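## Task

Put the vial plate into the rear slot of the autosampler drawer, oriented so well A1 sits at the rear left, then push the drawer completely shut. All three vials have to remain upright in their wells at the end; a vial that breaks (from a hard squeeze, a knock, or a drop of more than a few centimetres), ends up lying down, or tilts more than a little means failure.

## Robot and tools

Robot: two UR-type arms, left_arm and right_arm, each with a 140 mm two-finger gripper whose fingers can fold, and each riding its own carriage on one floor track running along y at x = 0. left_rail carries left_arm and is always the one on the +y side; right_rail carries right_arm. Each arm base sits at x = 0, y = its carriage position_m, z = 0.04 m, facing +x.

Scene frame (used for every reported position): fixed to the table, z = 0 at the table top, +z up, +x the direction the arms face, +y toward their left, y = 0 at mid-track. The table starts at x = 0.17 m. end_effector_position is the point between the pads when closed; fingertips extend about 33 mm past it for gaps up to 40 mm, only 9 mm when fully open. Gripper +z points along the fingers, the fingers close along gripper y, and a block protrudes about 10 cm toward gripper +x.

execute_actions(actions, cameras): runs actions in sequence. An action can hold rows, steps (1 to 450 control steps of 1/30 s, default 15), until, and device commands under left_rail or right_rail. rows is up to 15 rows, each applied for one step. Each row is a single list of 18 numbers in [-1, 1]: left dx, dy, dz, rx, ry, rz, gripper position, force_limit, speed, then the same nine for the right arm. The six pose numbers are offsets, not poses: measured from that arm's Hand target as it stood when the action began, in the Hand target's own axes, with 1.0 = 0.6 m or 180 degrees; rx, ry, rz form one rotation vector. Every row counts from that same start, so repeating an offset in a new action moves further. All zeros re-requests the current Hand target. Per step the command is clipped to 150 mm and 16 degrees from the measured pose. Ramp offsets gradually (about 0.01 per row is 0.18 m/s) so a held plate is not shaken. An empty actions list returns full state.

Gripper numbers are commands, not offsets: position +1 is open (140 mm), pads meet near -0.8, -1 closes until blocked. force_limit -1..+1 sets squeeze (about 14 N to 58 N at slow speed); speed -1..+1 sets closing rate (30 to 250 mm/s), and faster closes grip harder. For glass vials and the plate, use low force and slow speed, and grip near the fingertips, since grips close to the palm let fingers fold. To leave a gripper unchanged resend its last three numbers; 0 is a real command. object_status: 0 moving, 1 blocked while opening, 2 blocked while closing (held), 3 reached target or pads met. position_measured is in counts (3 open, 230 pads touching).

Rails: send left_rail/right_rail position_m (left -0.8 to 1.5 m, right -1.5 to 0.8 m), speed_m_s (0.01 to 1), acceleration_factor (0.1 to 1); {"stop": true} brakes. Then wait with an action like {"steps": n, "until": {"left_rail": {"position_status": ["!=", "moving"]}}}. Keep carriages at least about 0.78 m apart. Statuses: done, moving, contact_stop, time_out, stopped, stopped_with_arm, stopped_for_other_arm, stopped_for_other_carriage; position_answer taken or not_taken. Let a carriage arrive before placing its gripper.

move(target, speed, blend, stop_force, zero, blocking, cameras): straight-line path for each arm. target is one 18-number row or a list of up to 15 rows; every row is again an offset from the Hand targets at the move start, same layout and scale. speed is in m/s (0.002 to 0.5, default 0.25). blend in m rounds corners. stop_force (4 to 80 N, shared) ends an arm's path on contact; leave it out when backing off a contact. zero resets the force baseline. blocking=false returns early; then call wait or stop before new rows. Result adds a move: line (done, off_target, moving, held, fault) and limits (paced, held). Keep fingers the same across list targets.

wait(seconds 0 to 10), stop() brakes a move, zoom_image(camera, region [x0,y0,x1,y1], max 504x504), zero_wrist_force(arm), read_manual, finished_scene(scene) ends the scene irreversibly; the first scene is practice.

Results: Joint positions per arm (rail m, then six joints rad), velocities, joint torques, Wrist force/torque in gripper axes, Hand target, Tool commands, object_status, rail status. Cameras: cam_high, cam_low, cam_over_bench, cam_over_drawer, cam_side_bench, cam_left_wrist, cam_right_wrist (672x504).

Avoid: dropping or tipping vials, fast contact, slamming the drawer, anything leaving the table, arms or carriages hitting each other, forces near 150 N or joint torque limits (faults stop an arm 10 s), and long stretched holds that overheat motors (85 °C stops the arm).

Each tool is called as name(argument=value, ...) on one line, values as JSON.

## Session

execute_actions(actions=[])

Scene clock: 0.00 s.
left_arm: end_effector_position=(+0.3563, +0.8740, +0.5790) position_measured=3 object_status=3 end_effector_quat_wxyz=(+0.000, +0.000, +1.000, +0.000) | right_arm: end_effector_position=(+0.3563, -1.2683, +0.5790) position_measured=3 object_status=3 end_effector_quat_wxyz=(+0.000, +0.000, +1.000, +0.000)
Joint positions: left_arm=[0.795 -0.281 -2.157 1.821 -1.235 -1.571 -0.281] | right_arm=[-1.347 -0.28 -2.157 1.821 -1.235 -1.571 -0.28]
Joint velocities: within noise
Joint torques (N m): no reading
Wrist force (N): no reading
Wrist torque (N m): no reading
Wrist force, peak (N): no reading
Hand target: left_arm +0.3563, +0.8740, +0.5790; +0.000, +0.000, +1.000, +0.000 | right_arm +0.3563, -1.2683, +0.5790; +0.000, +0.000, +1.000, +0.000
Tool commands: left_gripper/position=+1.0 left_gripper/force_limit=+1.0 left_gripper/speed=+1.0 right_gripper/position=+1.0 right_gripper/force_limit=+1.0 right_gripper/speed=+1.0
left_rail: position_m=0.795 position_status=done
right_rail: position_m=-1.347 position_status=done

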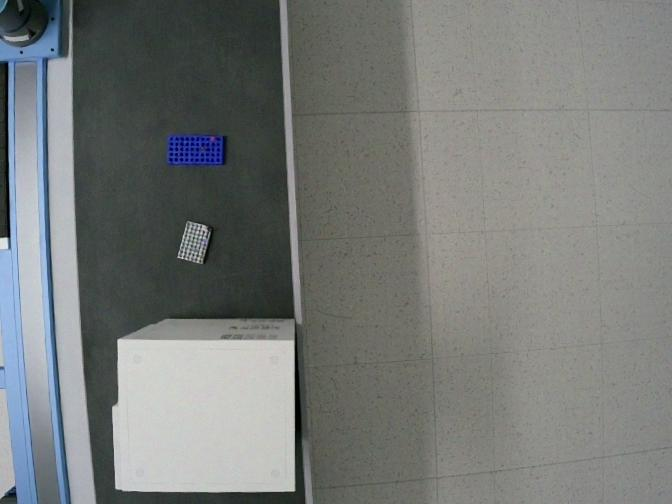

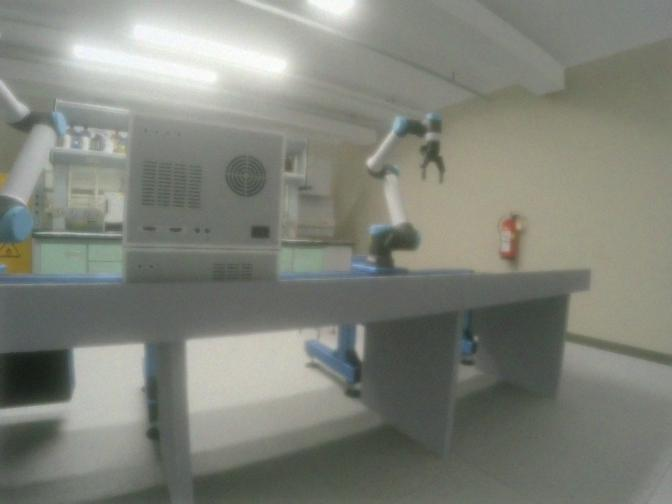

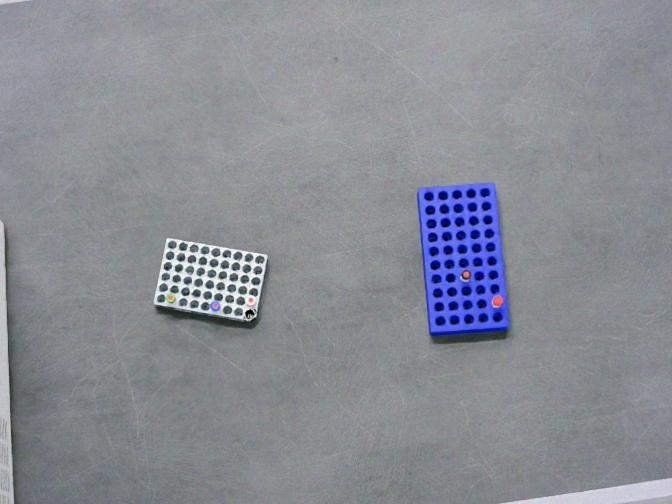

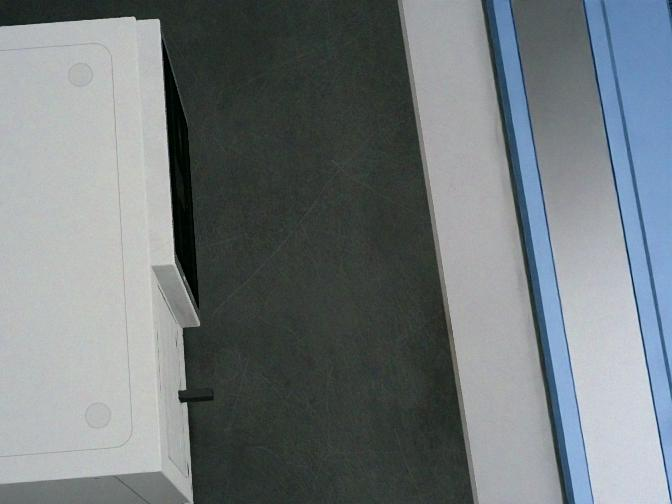

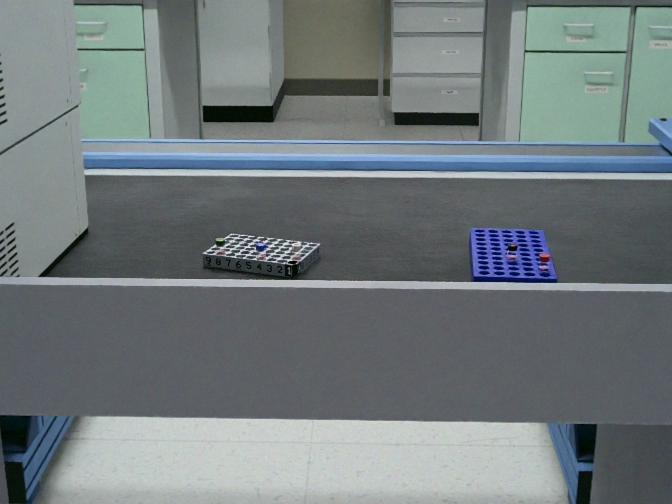

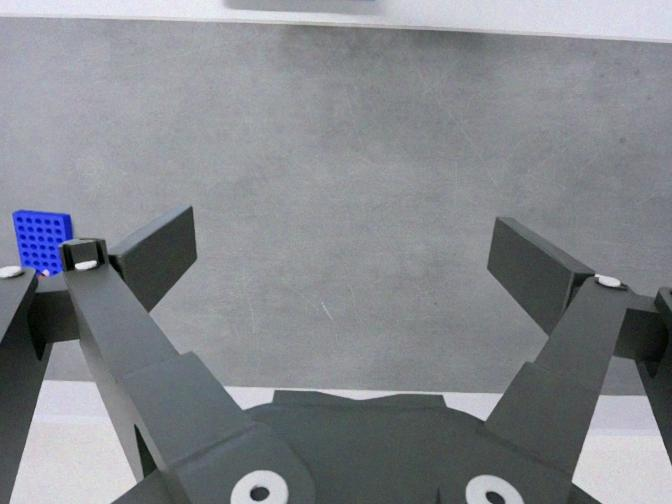

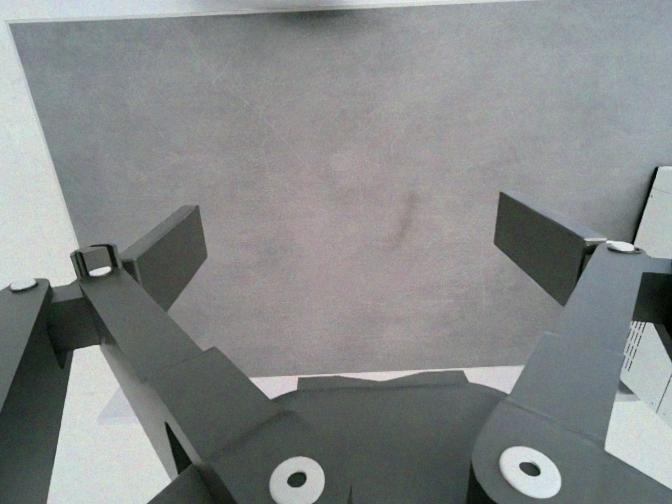

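zoom_image(camera="cam_over_bench", region=[130, 220, 300, 340])

zoom_image(camera="cam_side_bench", region=[190, 220, 340, 290])

zoom_image(camera="cam_over_drawer", region=[100, 240, 340, 504])

zoom_image(camera="cam_low", region=[100, 90, 300, 290])

zoom_image(camera="cam_high", region=[90, 120, 310, 500])

Scaled by 2.965 from the camera's 672x504 image, which has a finer 960x720 frame.

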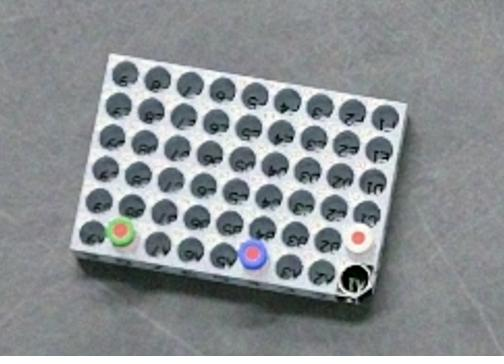

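Scaled by 3.360 from the camera's 672x504 image, which has a finer 960x720 frame.

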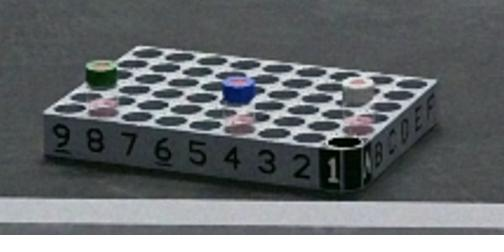

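Scaled by 1.909 from the camera's 672x504 image, which has a finer 960x720 frame.

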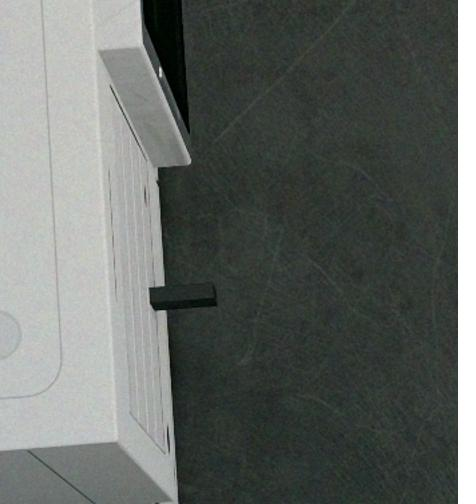

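Scaled by 2.520 from the camera's 672x504 image, which has a finer 960x720 frame.

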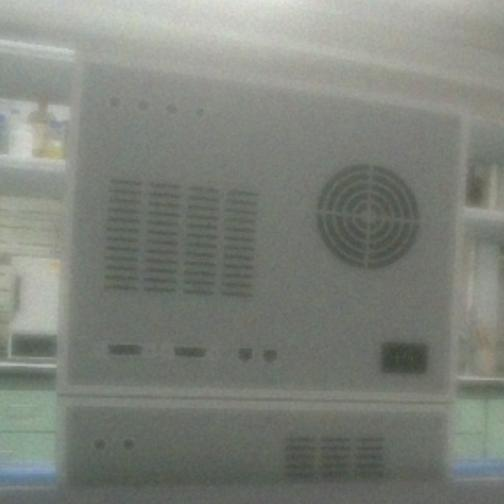

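Scaled by 1.326 from the camera's 672x504 image, which has a finer 960x720 frame.

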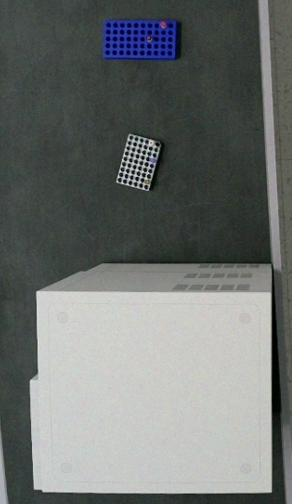

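execute_actions(actions=[{"left_rail":{"position_m":0.2},"steps":300,"until":{"left_rail":{"position_status":["!=","moving"]}}}], cameras=["cam_left_wrist","cam_high","cam_over_drawer"])

Scene clock: 42.27 s.
left_arm: end_effector_position=(+0.3563, +0.2787, +0.5790) position_measured=3 object_status=3 end_effector_quat_wxyz=(+0.000, +0.000, +1.000, +0.000) end_effector_velocity=(+0.000, -0.001, +0.000) end_effector_angular_velocity=(+0.000, -0.001, +0.000) | right_arm: end_effector_position=(+0.3563, -1.2683, +0.5790) position_measured=3 object_status=3 end_effector_quat_wxyz=(+0.000, +0.000, +1.000, +0.000)
Joint positions: left_arm=[0.2 -0.281 -2.157 1.821 -1.235 -1.571 -0.281] | right_arm=[-1.347 -0.28 -2.157 1.821 -1.235 -1.571 -0.28]
Joint velocities: left_arm=[-0.002 0 0 0 0 0 0] | right_arm=[within noise]
Joint torques (N m): left_arm=[3.13 1.39 -46.72 -3.76 -0.03 0.14] | right_arm=[-0.77 5.77 -42.84 -4.5 -0.85 0.15]
Wrist force (N): left_arm=[0.1 0.2 0.0] | right_arm=[0.5 0.1 0.4]
Wrist torque (N m): left_arm=[0.04 -0.01 0.00] | right_arm=[0.03 -0.12 0.00]
Wrist force, peak (N): left_arm=[0.1 2.3 -0.2] | right_arm=[0.5 -0.3 0.8]
Hand target: left_arm +0.3563, +0.2787, +0.5790; +0.000, +0.000, +1.000, +0.000 | right_arm +0.3563, -1.2683, +0.5790; +0.000, +0.000, +1.000, +0.000
Tool commands: left_gripper/position=+1.0 left_gripper/force_limit=+1.0 left_gripper/speed=+1.0 right_gripper/position=+1.0 right_gripper/force_limit=+1.0 right_gripper/speed=+1.0
left_rail: position_m=0.200 position_status=done
right_rail: position_m=-1.347 position_status=done
Images, in order: cam_high, cam_over_drawer, cam_left_wrist.

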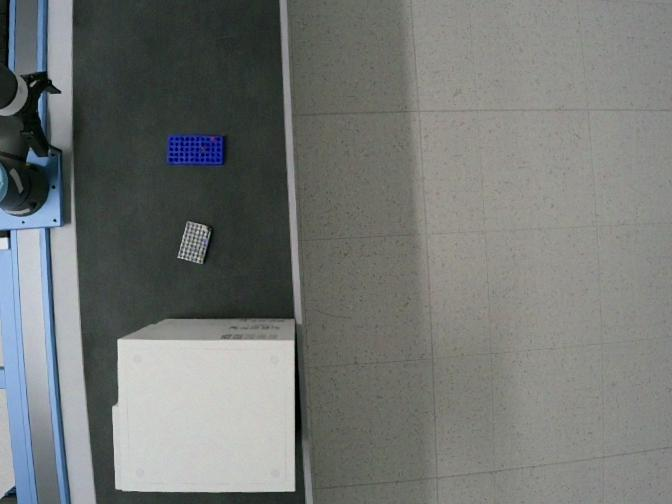

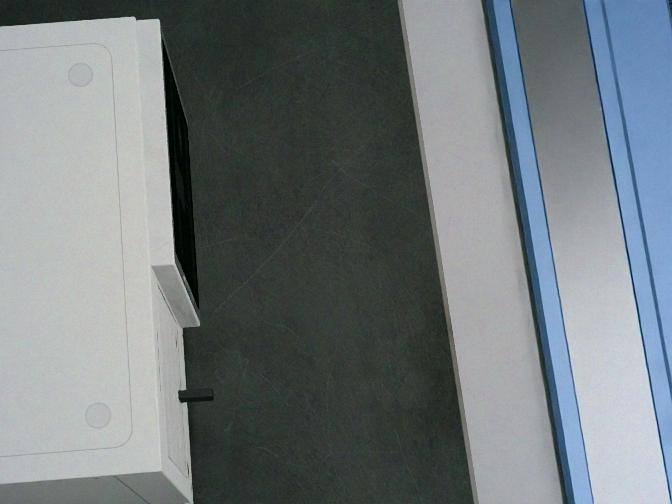

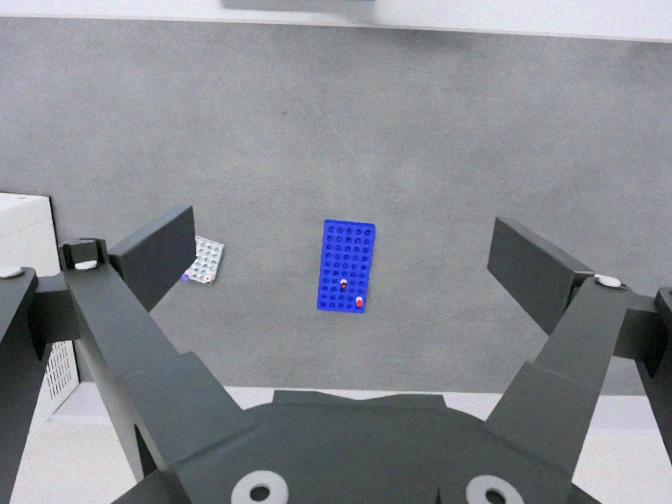

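move(target=[0.4,-0.6,0,0,0,0,1,1,1,0,0,0,0,0,0,1,1,1], speed=0.3, cameras=["cam_left_wrist","cam_over_drawer"])

Scene clock: 85.13 s.
left_arm: end_effector_position=(+0.1164, -0.0814, +0.5790) position_measured=3 object_status=3 end_effector_quat_wxyz=(+0.000, +0.000, +1.000, +0.000) | right_arm: end_effector_position=(+0.3563, -1.2683, +0.5790) position_measured=3 object_status=3 end_effector_quat_wxyz=(+0.000, +0.000, +1.000, +0.000)
Joint positions: left_arm=[0.2 -1.787 -2.269 1.856 -1.158 -1.571 -1.787] | right_arm=[-1.347 -0.28 -2.157 1.821 -1.235 -1.571 -0.28]
Joint torques (N m): left_arm=[-15.05 29.78 -54.36 -7.69 2.12 -2.43] | right_arm=[-1.49 8 -39.61 -3.45 -0.71 -0.11]
Wrist force (N): left_arm=[-0.1 -0.3 0.3] | right_arm=[0.3 0.0 0.1]
Wrist torque (N m): left_arm=[-0.07 0.02 0.04] | right_arm=[0.00 -0.06 0.00]
Wrist force, peak (N): left_arm=[1.3 -2.2 0.4] | right_arm=[0.7 -0.1 0.7]
Hand target: left_arm +0.1163, -0.0815, +0.5790; +0.000, +0.000, +1.000, +0.000 | right_arm +0.3563, -1.2683, +0.5790; +0.000, +0.000, +1.000, +0.000
Off the commanded pose: left_arm 0.000 m, 0 deg | right_arm 0.000 m, 0 deg.
left_rail: position_m=0.200 position_status=done
right_rail: position_m=-1.347 position_status=done
move: done
Images, in order: cam_over_drawer, cam_left_wrist.

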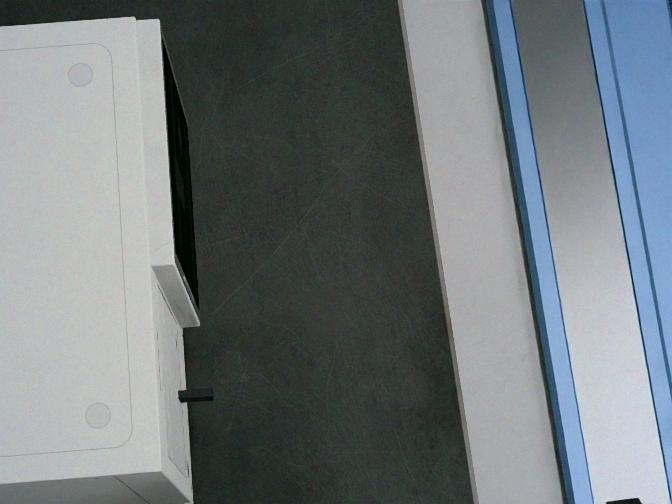

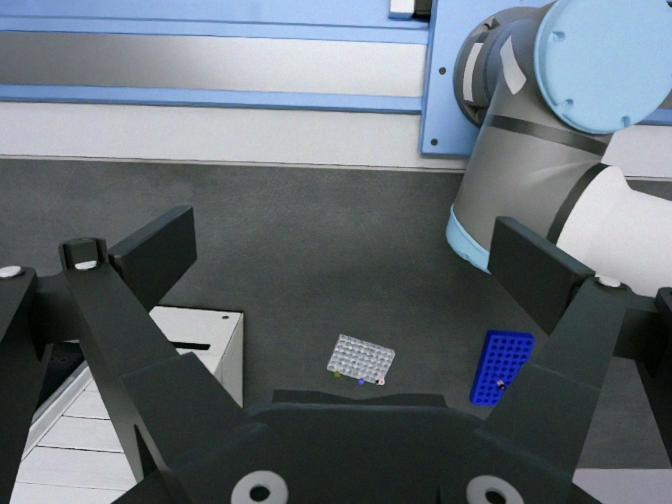

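zoom_image(camera="cam_left_wrist", region=[0, 290, 440, 504])

zoom_image(camera="cam_over_drawer", region=[130, 340, 260, 504])

Scaled by 1.145 from the camera's 672x504 image, which has a finer 960x720 frame.

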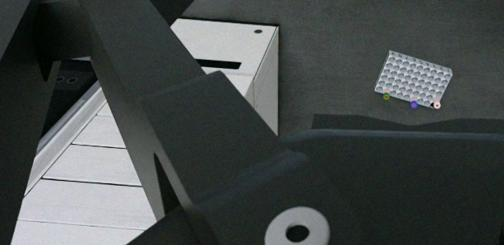

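Scaled by 3.073 from the camera's 672x504 image, which has a finer 960x720 frame.

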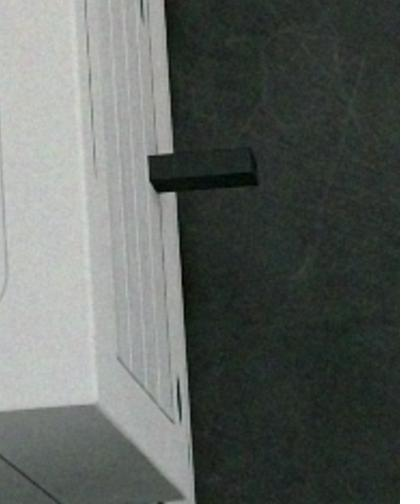

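move(target=[0.08,-0.3,0.1,0,-0.22,0,1,1,1,0,0,0,0,0,0,1,1,1], speed=0.3, cameras=["cam_left_wrist"])

zoom_image(camera="cam_left_wrist", region=[100, 0, 600, 380])

Scene clock: 128.43 s.
left_arm: end_effector_position=(+0.0684, -0.2614, +0.5190) position_measured=3 object_status=3 end_effector_quat_wxyz=(+0.339, +0.000, +0.941, +0.000) | right_arm: end_effector_position=(+0.3563, -1.2683, +0.5790) position_measured=3 object_status=3 end_effector_quat_wxyz=(+0.000, +0.000, +1.000, +0.000)
Joint positions: left_arm=[0.2 -2.25 -1.945 1.865 -1.012 -1.052 -2.379] | right_arm=[-1.347 -0.28 -2.157 1.821 -1.235 -1.571 -0.28]
Joint torques (N m): left_arm=[-15.59 -0.4 -55.98 0.75 3.08 -2.63] | right_arm=[-1.18 10.81 -37.94 -3.1 -0.96 0.11]
Wrist force (N): left_arm=[0.0 -0.4 0.9] | right_arm=[0.5 0.2 0.3]
Wrist torque (N m): left_arm=[-0.18 -0.14 0.20] | right_arm=[0.06 -0.11 0.00]
Wrist force, peak (N): left_arm=[1.8 -1.1 1.2] | right_arm=[0.1 0.1 1.1]
Hand target: left_arm +0.0683, -0.2615, +0.5190; +0.339, +0.000, +0.941, +0.000 | right_arm +0.3563, -1.2683, +0.5790; +0.000, +0.000, +1.000, +0.000
Off the commanded pose: left_arm 0.000 m, 0 deg | right_arm 0.000 m, 0 deg.
left_rail: position_m=0.200 position_status=done
right_rail: position_m=-1.347 position_status=done
move: done
Images, in order: cam_left_wrist.

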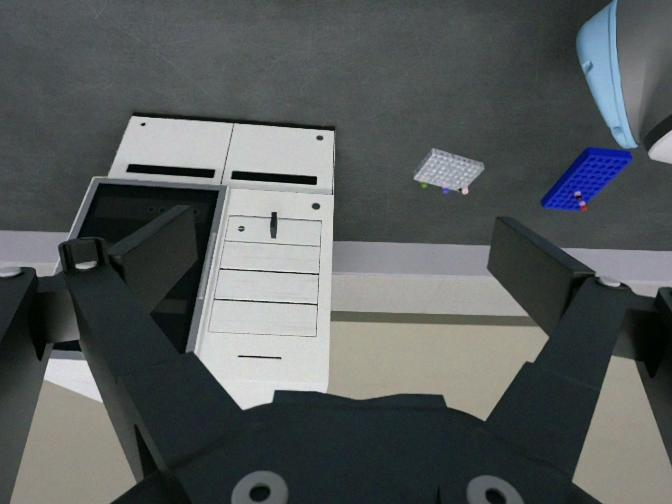

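Scaled by 1.008 from the camera's 672x504 image, which has a finer 960x720 frame.

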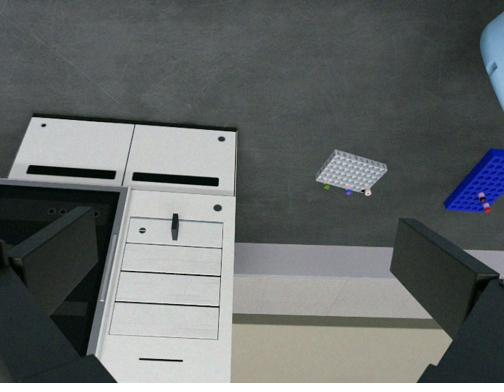

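zoom_image(camera="cam_left_wrist", region=[100, 100, 350, 380])

Scaled by 1.800 from the camera's 672x504 image, which has a finer 960x720 frame.

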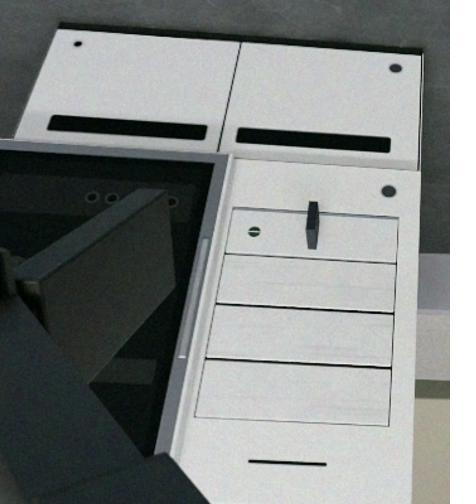

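move(target=[-0.12,-0.175,0.51,0,-0.083,0,-0.15,0,-0.5,0,0,0,0,0,0,1,1,1], speed=0.3, cameras=["cam_left_wrist","cam_over_drawer"])

zoom_image(camera="cam_left_wrist", region=[150, 0, 500, 350])

Scene clock: 205.33 s.
left_arm: end_effector_position=(+0.3188, -0.3664, +0.3292) position_measured=148 object_status=3 end_effector_quat_wxyz=(+0.458, +0.000, +0.889, +0.000) | right_arm: end_effector_position=(+0.3563, -1.2683, +0.5790) position_measured=3 object_status=3 end_effector_quat_wxyz=(+0.000, +0.000, +1.000, +0.000)
Joint positions: left_arm=[0.2 -1.81 -1.702 2.182 -1.729 -0.658 -1.968] | right_arm=[-1.347 -0.28 -2.157 1.821 -1.235 -1.571 -0.28]
Joint torques (N m): left_arm=[21.22 -19.45 -39.72 -7.08 4.11 2.41] | right_arm=[-3.01 12.98 -37.15 -3.09 -0.59 -0.01]
Wrist force (N): left_arm=[0.5 1.0 1.1] | right_arm=[-0.2 -0.4 0.5]
Wrist torque (N m): left_arm=[0.11 -0.36 0.25] | right_arm=[-0.09 0.05 0.00]
Wrist force, peak (N): left_arm=[1.2 0.6 3.2] | right_arm=[0.8 0.5 0.1]
Hand target: left_arm +0.3189, -0.3664, +0.3291; +0.458, +0.000, +0.889, +0.000 | right_arm +0.3563, -1.2683, +0.5790; +0.000, +0.000, +1.000, +0.000
Off the commanded pose: left_arm 0.000 m, 0 deg | right_arm 0.000 m, 0 deg.
left_rail: position_m=0.200 position_status=done
right_rail: position_m=-1.347 position_status=done
move: done
Images, in order: cam_over_drawer, cam_left_wrist.

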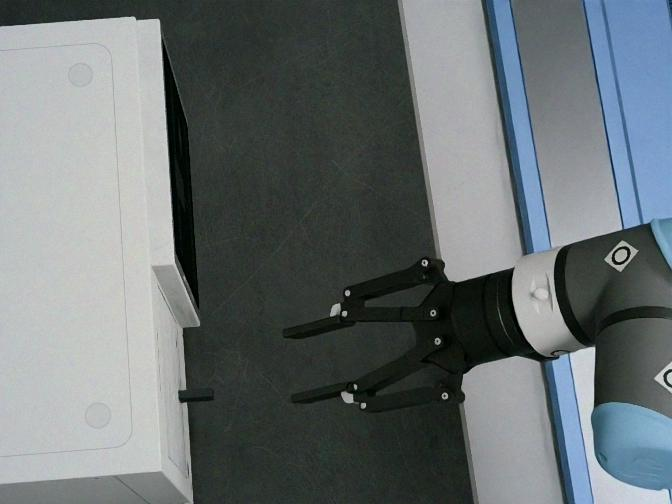

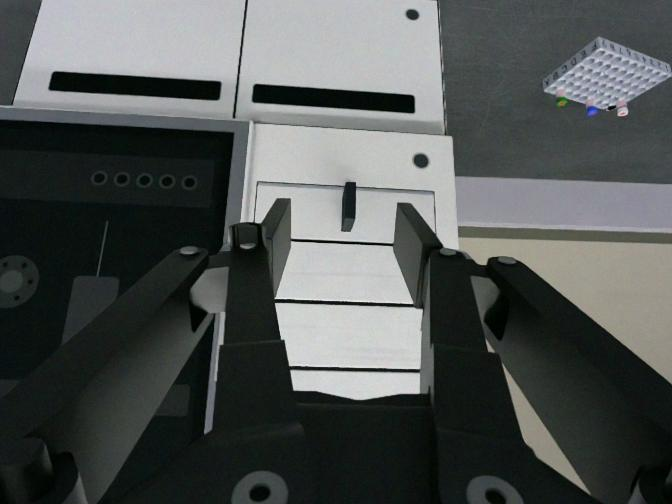

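Scaled by 1.440 from the camera's 672x504 image, which has a finer 960x720 frame.

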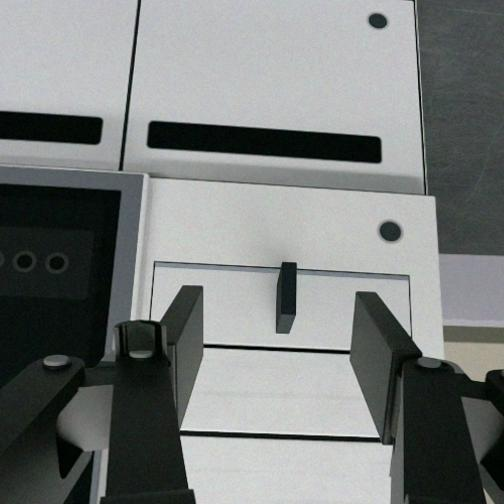

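move(target=[-0.0158,0.005,0.177,0,0,0,-0.15,0,-0.5,0,0,0,0,0,0,1,1,1], speed=0.1, stop_force=12, cameras=["cam_left_wrist","cam_over_drawer"])

zoom_image(camera="cam_left_wrist", region=[200, 80, 500, 330])

zoom_image(camera="cam_over_drawer", region=[130, 290, 300, 460])

Scene clock: 236.63 s.
left_arm: end_effector_position=(+0.4109, -0.3634, +0.2753) position_measured=148 object_status=3 end_effector_quat_wxyz=(+0.458, +0.000, +0.889, +0.000) | right_arm: end_effector_position=(+0.3563, -1.2683, +0.5790) position_measured=3 object_status=3 end_effector_quat_wxyz=(+0.000, +0.000, +1.000, +0.000)
Joint positions: left_arm=[0.2 -1.644 -1.604 2.259 -2.124 -0.622 -1.696] | right_arm=[-1.347 -0.28 -2.157 1.821 -1.235 -1.571 -0.28]
Joint torques (N m): left_arm=[21.36 -23.97 -35.6 -7.73 2.27 2.72] | right_arm=[-2.85 14 -37.94 -2.99 -0.98 -0.04]
Wrist force (N): left_arm=[0.2 0.3 0.4] | right_arm=[0.0 -0.2 0.3]
Wrist torque (N m): left_arm=[-0.10 -0.33 0.29] | right_arm=[-0.05 0.00 0.00]
Wrist force, peak (N): left_arm=[0.8 1.0 1.7] | right_arm=[0.7 -0.6 0.1]
Hand target: left_arm +0.4109, -0.3634, +0.2753; +0.458, +0.000, +0.889, +0.000 | right_arm +0.3563, -1.2683, +0.5790; +0.000, +0.000, +1.000, +0.000
Off the commanded pose: left_arm 0.000 m, 0 deg | right_arm 0.000 m, 0 deg.
left_rail: position_m=0.200 position_status=done
right_rail: position_m=-1.347 position_status=done
move: done
Images, in order: cam_over_drawer, cam_left_wrist.

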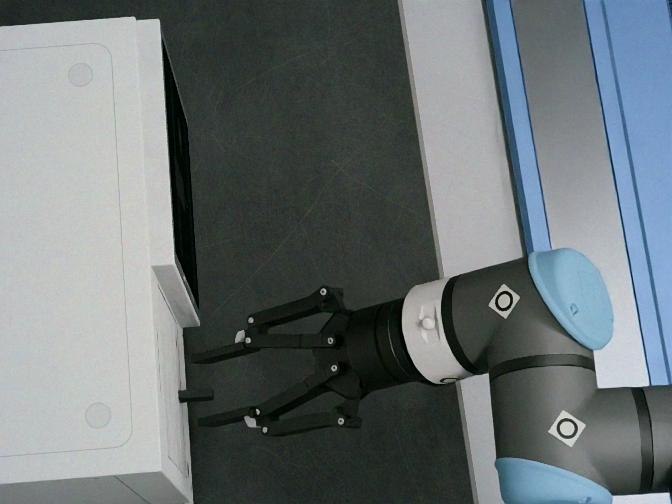

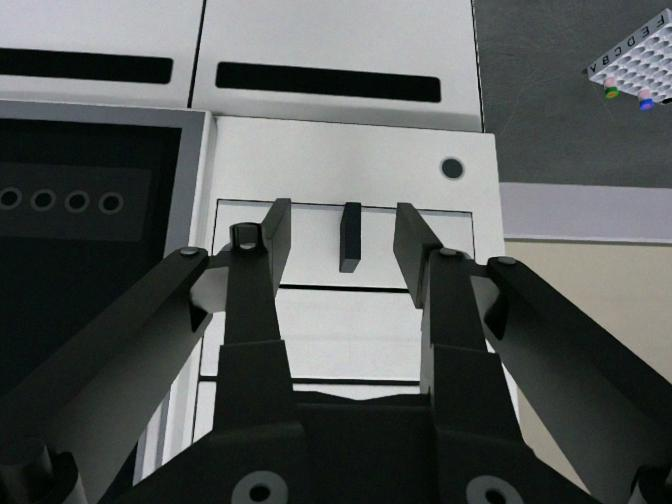

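Scaled by 1.680 from the camera's 672x504 image, which has a finer 960x720 frame.

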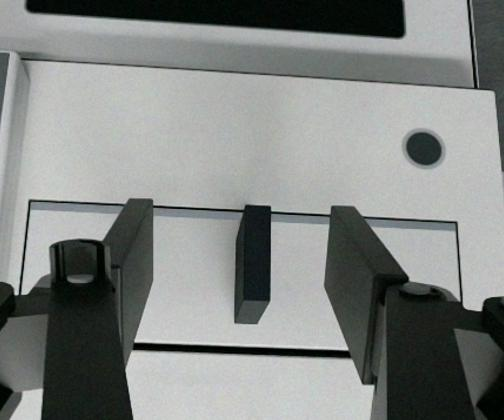

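Scaled by 2.965 from the camera's 672x504 image, which has a finer 960x720 frame.

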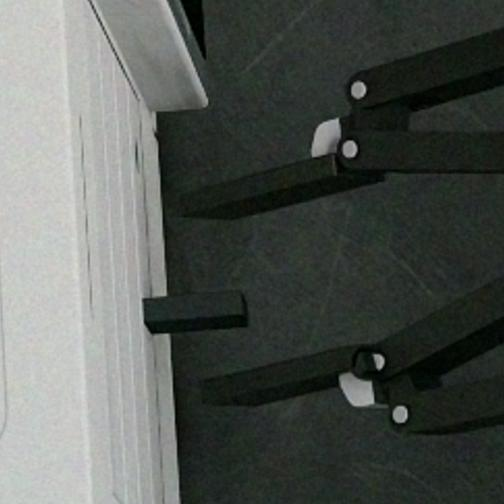

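execute_actions(actions=[{"rows":[[0,0.005,0.005,0,0,0,-1,0,-1,0,0,0,0,0,0,1,1,1]],"steps":90}], cameras=["cam_left_wrist"])

zoom_image(camera="cam_left_wrist", region=[200, 80, 500, 330])

Scene clock: 248.27 s.
left_arm: end_effector_position=(+0.4134, -0.3604, +0.2735) position_measured=219 object_status=2 end_effector_quat_wxyz=(+0.458, +0.000, +0.889, +0.000) | right_arm: end_effector_position=(+0.3563, -1.2683, +0.5790) position_measured=3 object_status=3 end_effector_quat_wxyz=(+0.000, +0.000, +1.000, +0.000)
Joint positions: left_arm=[0.2 -1.64 -1.605 2.265 -2.135 -0.622 -1.689] | right_arm=[-1.347 -0.28 -2.157 1.821 -1.235 -1.571 -0.28]
Joint torques (N m): left_arm=[-17.16 -5.83 -69.45 -17.49 4.23 2.38] | right_arm=[-1.32 15.34 -39.3 -3.07 -0.76 -0.11]
Wrist force (N): left_arm=[-4.4 74.1 -43.0] | right_arm=[-0.2 -0.1 0.8]
Wrist torque (N m): left_arm=[-1.09 -0.40 0.20] | right_arm=[-0.03 0.04 0.00]
Wrist force, peak (N): left_arm=[-4.2 74.0 -43.2] | right_arm=[0.2 -0.2 1.0]
Hand target: left_arm +0.4133, -0.3604, +0.2735; +0.458, +0.000, +0.889, +0.000 | right_arm +0.3563, -1.2683, +0.5790; +0.000, +0.000, +1.000, +0.000
Off the commanded pose: left_arm 0.000 m, 0 deg | right_arm 0.000 m, 0 deg.
left_rail: position_m=0.200 position_status=done
right_rail: position_m=-1.347 position_status=done
Images, in order: cam_left_wrist.

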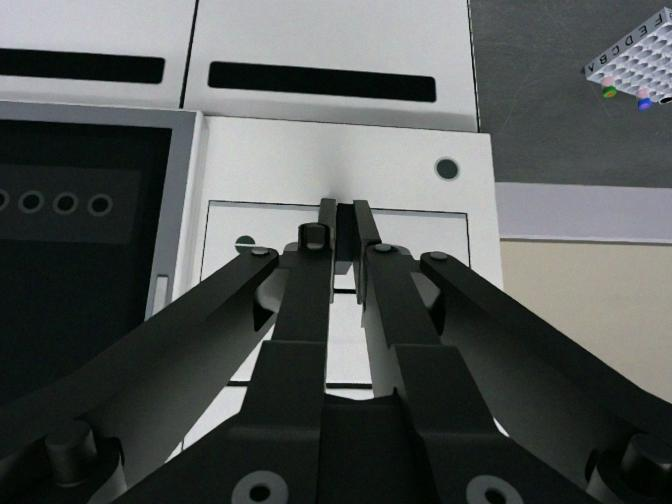

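Scaled by 1.680 from the camera's 672x504 image, which has a finer 960x720 frame.

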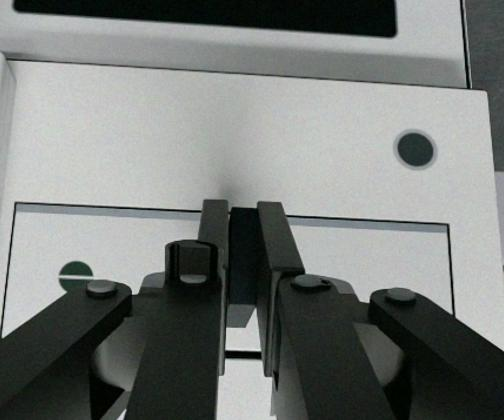

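move(target=[0.003,0.008,-0.005,0,0,0,-1,0,-1,0,0,0,0,0,0,1,1,1], speed=0.03, cameras=[])

Scene clock: 259.07 s.
left_arm: end_effector_position=(+0.4098, -0.3565, +0.2738) position_measured=219 object_status=2 end_effector_quat_wxyz=(+0.458, +0.000, +0.889, +0.000) | right_arm: end_effector_position=(+0.3563, -1.2683, +0.5790) position_measured=3 object_status=3 end_effector_quat_wxyz=(+0.000, +0.000, +1.000, +0.000)
Joint positions: left_arm=[0.199 -1.647 -1.616 2.272 -2.122 -0.623 -1.701] | right_arm=[-1.347 -0.28 -2.157 1.821 -1.235 -1.571 -0.28]
Joint torques (N m): left_arm=[23.38 -87.59 -5.56 14.93 7.78 -3.59] | right_arm=[-1.93 15.67 -39.77 -3.1 -0.85 -0.03]
Wrist force (N): left_arm=[29.4 -87.1 19.7] | right_arm=[0.3 0.0 0.4]
Wrist torque (N m): left_arm=[2.17 0.74 1.28] | right_arm=[0.00 -0.08 0.00]
Wrist force, peak (N): left_arm=[29.4 -87.1 19.7] | right_arm=[0.0 0.3 1.0]
Hand target: left_arm +0.4099, -0.3562, +0.2738; +0.458, +0.000, +0.889, +0.000 | right_arm +0.3563, -1.2683, +0.5790; +0.000, +0.000, +1.000, +0.000
Off the commanded pose: left_arm 0.000 m, 0 deg | right_arm 0.000 m, 0 deg.
left_rail: position_m=0.199 position_m_goal=0.200 position_status=done
right_rail: position_m=-1.347 position_status=done
move: done

move(target=[0.029,-0.0037,-0.041,0,0,0,-1,0,-1,0,0,0,0,0,0,1,1,1], speed=0.05, cameras=["cam_over_drawer"])

Scene clock: 265.43 s.
left_arm: end_effector_position=(+0.3799, -0.3574, +0.2738) position_measured=219 object_status=2 end_effector_quat_wxyz=(+0.458, +0.000, +0.889, +0.000) | right_arm: end_effector_position=(+0.3563, -1.2683, +0.5790) position_measured=3 object_status=3 end_effector_quat_wxyz=(+0.000, +0.000, +1.000, +0.000)
Joint positions: left_arm=[0.2 -1.701 -1.633 2.269 -2.025 -0.631 -1.793] | right_arm=[-1.347 -0.28 -2.157 1.821 -1.235 -1.571 -0.281]
Joint torques (N m): left_arm=[-19.66 -64.77 -57.51 -2.6 1.64 -2.8] | right_arm=[-1.18 16.31 -39.36 -3.17 -0.64 -0.31]
Wrist force (N): left_arm=[4.1 7.7 6.8] | right_arm=[0.4 -0.3 0.4]
Wrist torque (N m): left_arm=[0.32 -0.06 0.46] | right_arm=[-0.06 -0.09 0.00]
Wrist force, peak (N): left_arm=[34.5 -111.9 22.2] | right_arm=[0.9 -0.2 0.4]
Hand target: left_arm +0.3797, -0.3575, +0.2739; +0.458, +0.000, +0.889, +0.000 | right_arm +0.3563, -1.2683, +0.5790; +0.000, +0.000, +1.000, +0.000
Off the commanded pose: left_arm 0.000 m, 0 deg | right_arm 0.000 m, 0 deg.
left_rail: position_m=0.200 position_status=done
right_rail: position_m=-1.347 position_status=done
move: done
Images, in order: cam_over_drawer.

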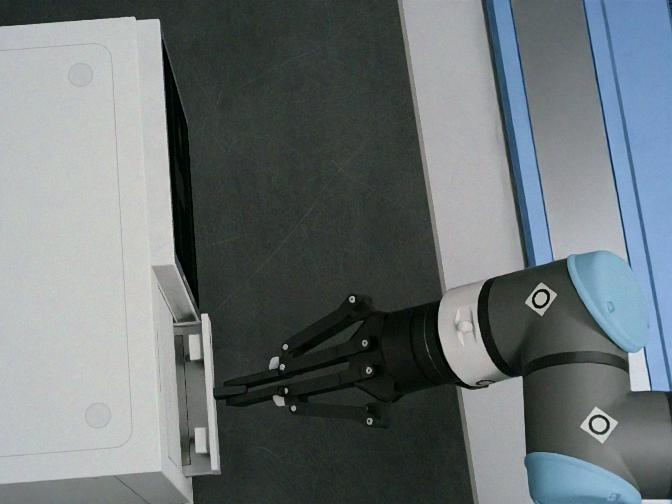

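move(target=[0.0775,0,-0.1085,0,0,0,-1,0,-1,0,0,0,0,0,0,1,1,1], speed=0.08, stop_force=60, cameras=["cam_over_drawer"])

Scene clock: 276.23 s.
left_arm: end_effector_position=(+0.3515, -0.3579, +0.2737) position_measured=219 object_status=2 end_effector_quat_wxyz=(+0.458, +0.001, +0.889, +0.000) | right_arm: end_effector_position=(+0.3563, -1.2683, +0.5790) position_measured=3 object_status=3 end_effector_quat_wxyz=(+0.000, +0.000, +1.000, +0.000)
Joint positions: left_arm=[0.2 -1.753 -1.648 2.266 -1.941 -0.642 -1.877] | right_arm=[-1.347 -0.28 -2.157 1.821 -1.235 -1.571 -0.281]
Joint torques (N m): left_arm=[-11.89 0.42 -71.13 -26.58 4.46 3] | right_arm=[-1.72 15.4 -40.35 -2.79 -1.04 -0.04]
Wrist force (N): left_arm=[-27.6 94.6 -15.4] | right_arm=[0.5 0.3 0.2]
Wrist torque (N m): left_arm=[-1.24 -0.71 -0.10] | right_arm=[0.07 -0.12 0.00]
Wrist force, peak (N): left_arm=[-27.8 104.4 -18.4] | right_arm=[0.3 0.5 0.9]
Hand target: left_arm +0.3515, -0.3579, +0.2737; +0.458, +0.001, +0.889, +0.000 (not the last commanded pose) | right_arm +0.3563, -1.2683, +0.5790; +0.000, +0.000, +1.000, +0.000
Off the commanded pose: left_arm 0.052 m, 0 deg | right_arm 0.000 m, 0 deg.
left_rail: position_m=0.200 position_status=done
right_rail: position_m=-1.347 position_status=done
move: contact (left_arm)
Images, in order: cam_over_drawer.

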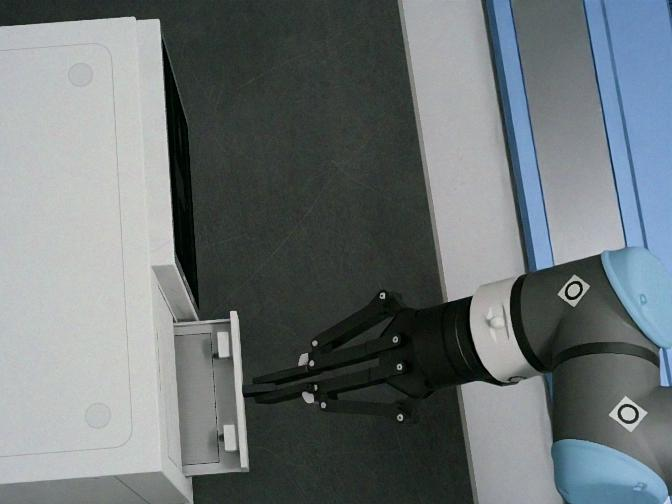

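move(target=[[0.003,0.0035,-0.0045,0,0,0,-1,0,-1,0,0,0,0,0,0,1,1,1],[0.0484,0.008,-0.0678,0,0,0,-1,0,-1,0,0,0,0,0,0,1,1,1]], speed=0.06, cameras=["cam_over_drawer"])

Scene clock: 294.10 s.
left_arm: end_effector_position=(+0.3017, -0.3531, +0.2736) position_measured=219 object_status=2 end_effector_quat_wxyz=(+0.458, +0.001, +0.889, +0.000) | right_arm: end_effector_position=(+0.3563, -1.2683, +0.5790) position_measured=3 object_status=3 end_effector_quat_wxyz=(+0.000, +0.000, +1.000, +0.000)
Joint positions: left_arm=[0.2 -1.847 -1.674 2.26 -1.793 -0.67 -2.023] | right_arm=[-1.347 -0.28 -2.157 1.821 -1.235 -1.571 -0.28]
Joint torques (N m): left_arm=[-20.98 -59.27 -57.97 -2.77 1.69 -2.85] | right_arm=[-2.88 16.63 -40.63 -2.76 -0.88 0.04]
Wrist force (N): left_arm=[1.3 10.8 5.5] | right_arm=[0.1 -0.2 0.5]
Wrist torque (N m): left_arm=[0.38 0.00 0.47] | right_arm=[-0.04 -0.02 -0.01]
Wrist force, peak (N): left_arm=[-27.7 95.4 -15.4] | right_arm=[0.3 -0.2 0.9]
Hand target: left_arm +0.3016, -0.3531, +0.2736; +0.458, +0.001, +0.889, +0.000 | right_arm +0.3563, -1.2683, +0.5790; +0.000, +0.000, +1.000, +0.000
Off the commanded pose: left_arm 0.000 m, 0 deg | right_arm 0.000 m, 0 deg.
left_rail: position_m=0.200 position_status=done
right_rail: position_m=-1.347 position_status=done
move: done
Images, in order: cam_over_drawer.

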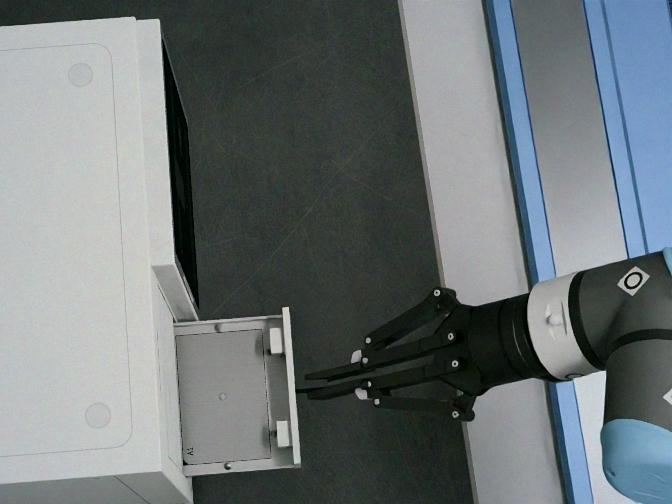

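move(target=[0.0968,0.0083,-0.1356,0,0,0,-1,0,-1,0,0,0,0,0,0,1,1,1], speed=0.05, stop_force=35, cameras=["cam_over_drawer"])

Scene clock: 304.33 s.
left_arm: end_effector_position=(+0.2016, -0.3479, +0.2735) position_measured=219 object_status=2 end_effector_quat_wxyz=(+0.458, +0.001, +0.889, +0.000) | right_arm: end_effector_position=(+0.3563, -1.2683, +0.5790) position_measured=3 object_status=3 end_effector_quat_wxyz=(+0.000, +0.000, +1.000, +0.000)
Joint positions: left_arm=[0.2 -2.029 -1.68 2.223 -1.56 -0.751 -2.273] | right_arm=[-1.347 -0.28 -2.157 1.821 -1.235 -1.571 -0.281]
Joint torques (N m): left_arm=[-23.96 -18.7 -67.3 -6.1 5.86 -2.3] | right_arm=[-3.03 15.47 -42.64 -2.92 -1.13 -0.24]
Wrist force (N): left_arm=[2.4 29.6 8.1] | right_arm=[0.4 0.1 0.2]
Wrist torque (N m): left_arm=[0.17 0.18 0.32] | right_arm=[0.01 -0.09 0.00]
Wrist force, peak (N): left_arm=[0.0 32.7 6.0] | right_arm=[0.6 0.5 0.6]
Hand target: left_arm +0.2016, -0.3479, +0.2735; +0.458, +0.001, +0.889, +0.000 | right_arm +0.3563, -1.2683, +0.5790; +0.000, +0.000, +1.000, +0.000
Off the commanded pose: left_arm 0.000 m, 0 deg | right_arm 0.000 m, 0 deg.
left_rail: position_m=0.200 position_status=done
right_rail: position_m=-1.347 position_status=done
move: done
Images, in order: cam_over_drawer.

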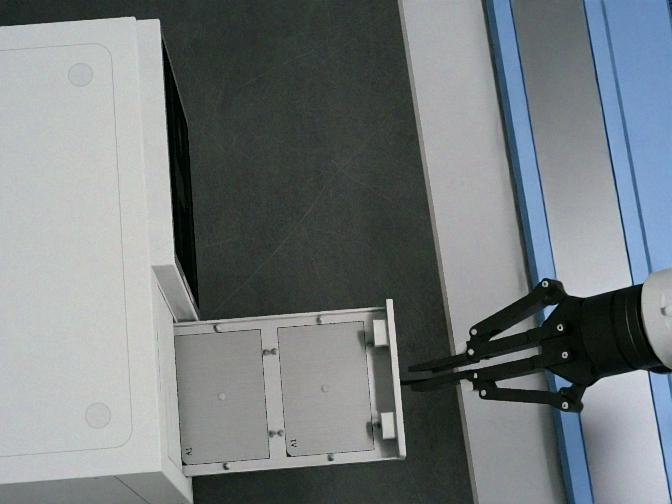

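move(target=[0.0775,0.008,-0.1085,0,0,0,-1,0,-1,0,0,0,0,0,0,1,1,1], speed=0.03, stop_force=35, cameras=["cam_over_drawer"])

zoom_image(camera="cam_over_drawer", region=[140, 270, 460, 504])

Scene clock: 315.33 s.
left_arm: end_effector_position=(+0.1352, -0.3440, +0.2735) position_measured=220 object_status=2 end_effector_quat_wxyz=(+0.458, +0.001, +0.889, +0.000) | right_arm: end_effector_position=(+0.3563, -1.2683, +0.5790) position_measured=3 object_status=3 end_effector_quat_wxyz=(+0.000, +0.000, +1.000, +0.000)
Joint positions: left_arm=[0.2 -2.142 -1.662 2.188 -1.45 -0.815 -2.405] | right_arm=[-1.347 -0.28 -2.157 1.821 -1.235 -1.571 -0.28]
Joint torques (N m): left_arm=[18.89 -49.8 -42.55 -10.25 6.35 2.76] | right_arm=[-3.17 15.54 -42.52 -2.89 -1.21 -0.38]
Wrist force (N): left_arm=[-7.5 20.3 -5.8] | right_arm=[0.4 -0.2 0.5]
Wrist torque (N m): left_arm=[-0.28 -0.53 0.24] | right_arm=[-0.05 -0.09 0.00]
Wrist force, peak (N): left_arm=[-21.6 9.0 33.3] | right_arm=[0.5 -0.4 0.9]
Hand target: left_arm +0.1352, -0.3440, +0.2735; +0.458, +0.001, +0.889, +0.000 (not the last commanded pose) | right_arm +0.3563, -1.2683, +0.5790; +0.000, +0.000, +1.000, +0.000
Off the commanded pose: left_arm 0.014 m, 0 deg | right_arm 0.000 m, 0 deg.
left_rail: position_m=0.200 position_status=done
right_rail: position_m=-1.347 position_status=done
move: contact (left_arm)
Images, in order: cam_over_drawer.

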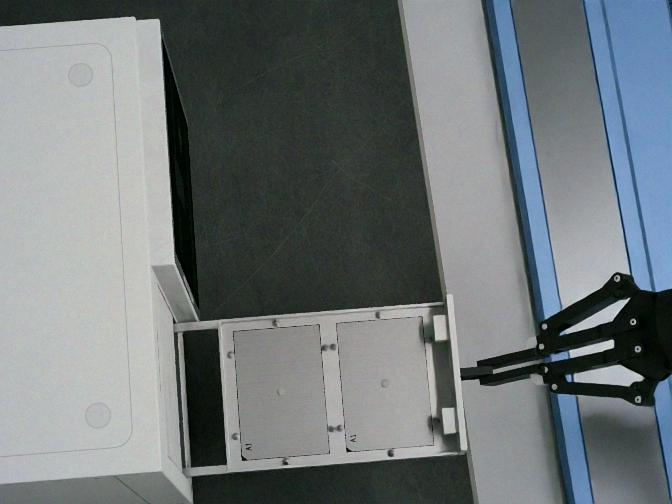

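Scaled by 1.575 from the camera's 672x504 image, which has a finer 960x720 frame.

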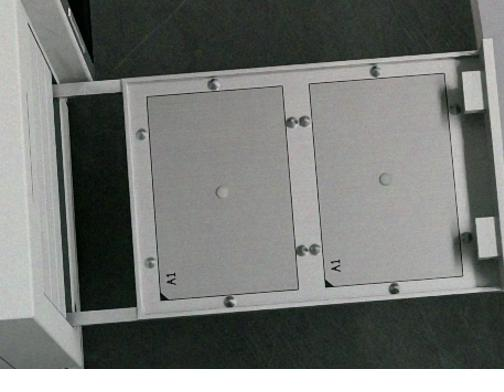

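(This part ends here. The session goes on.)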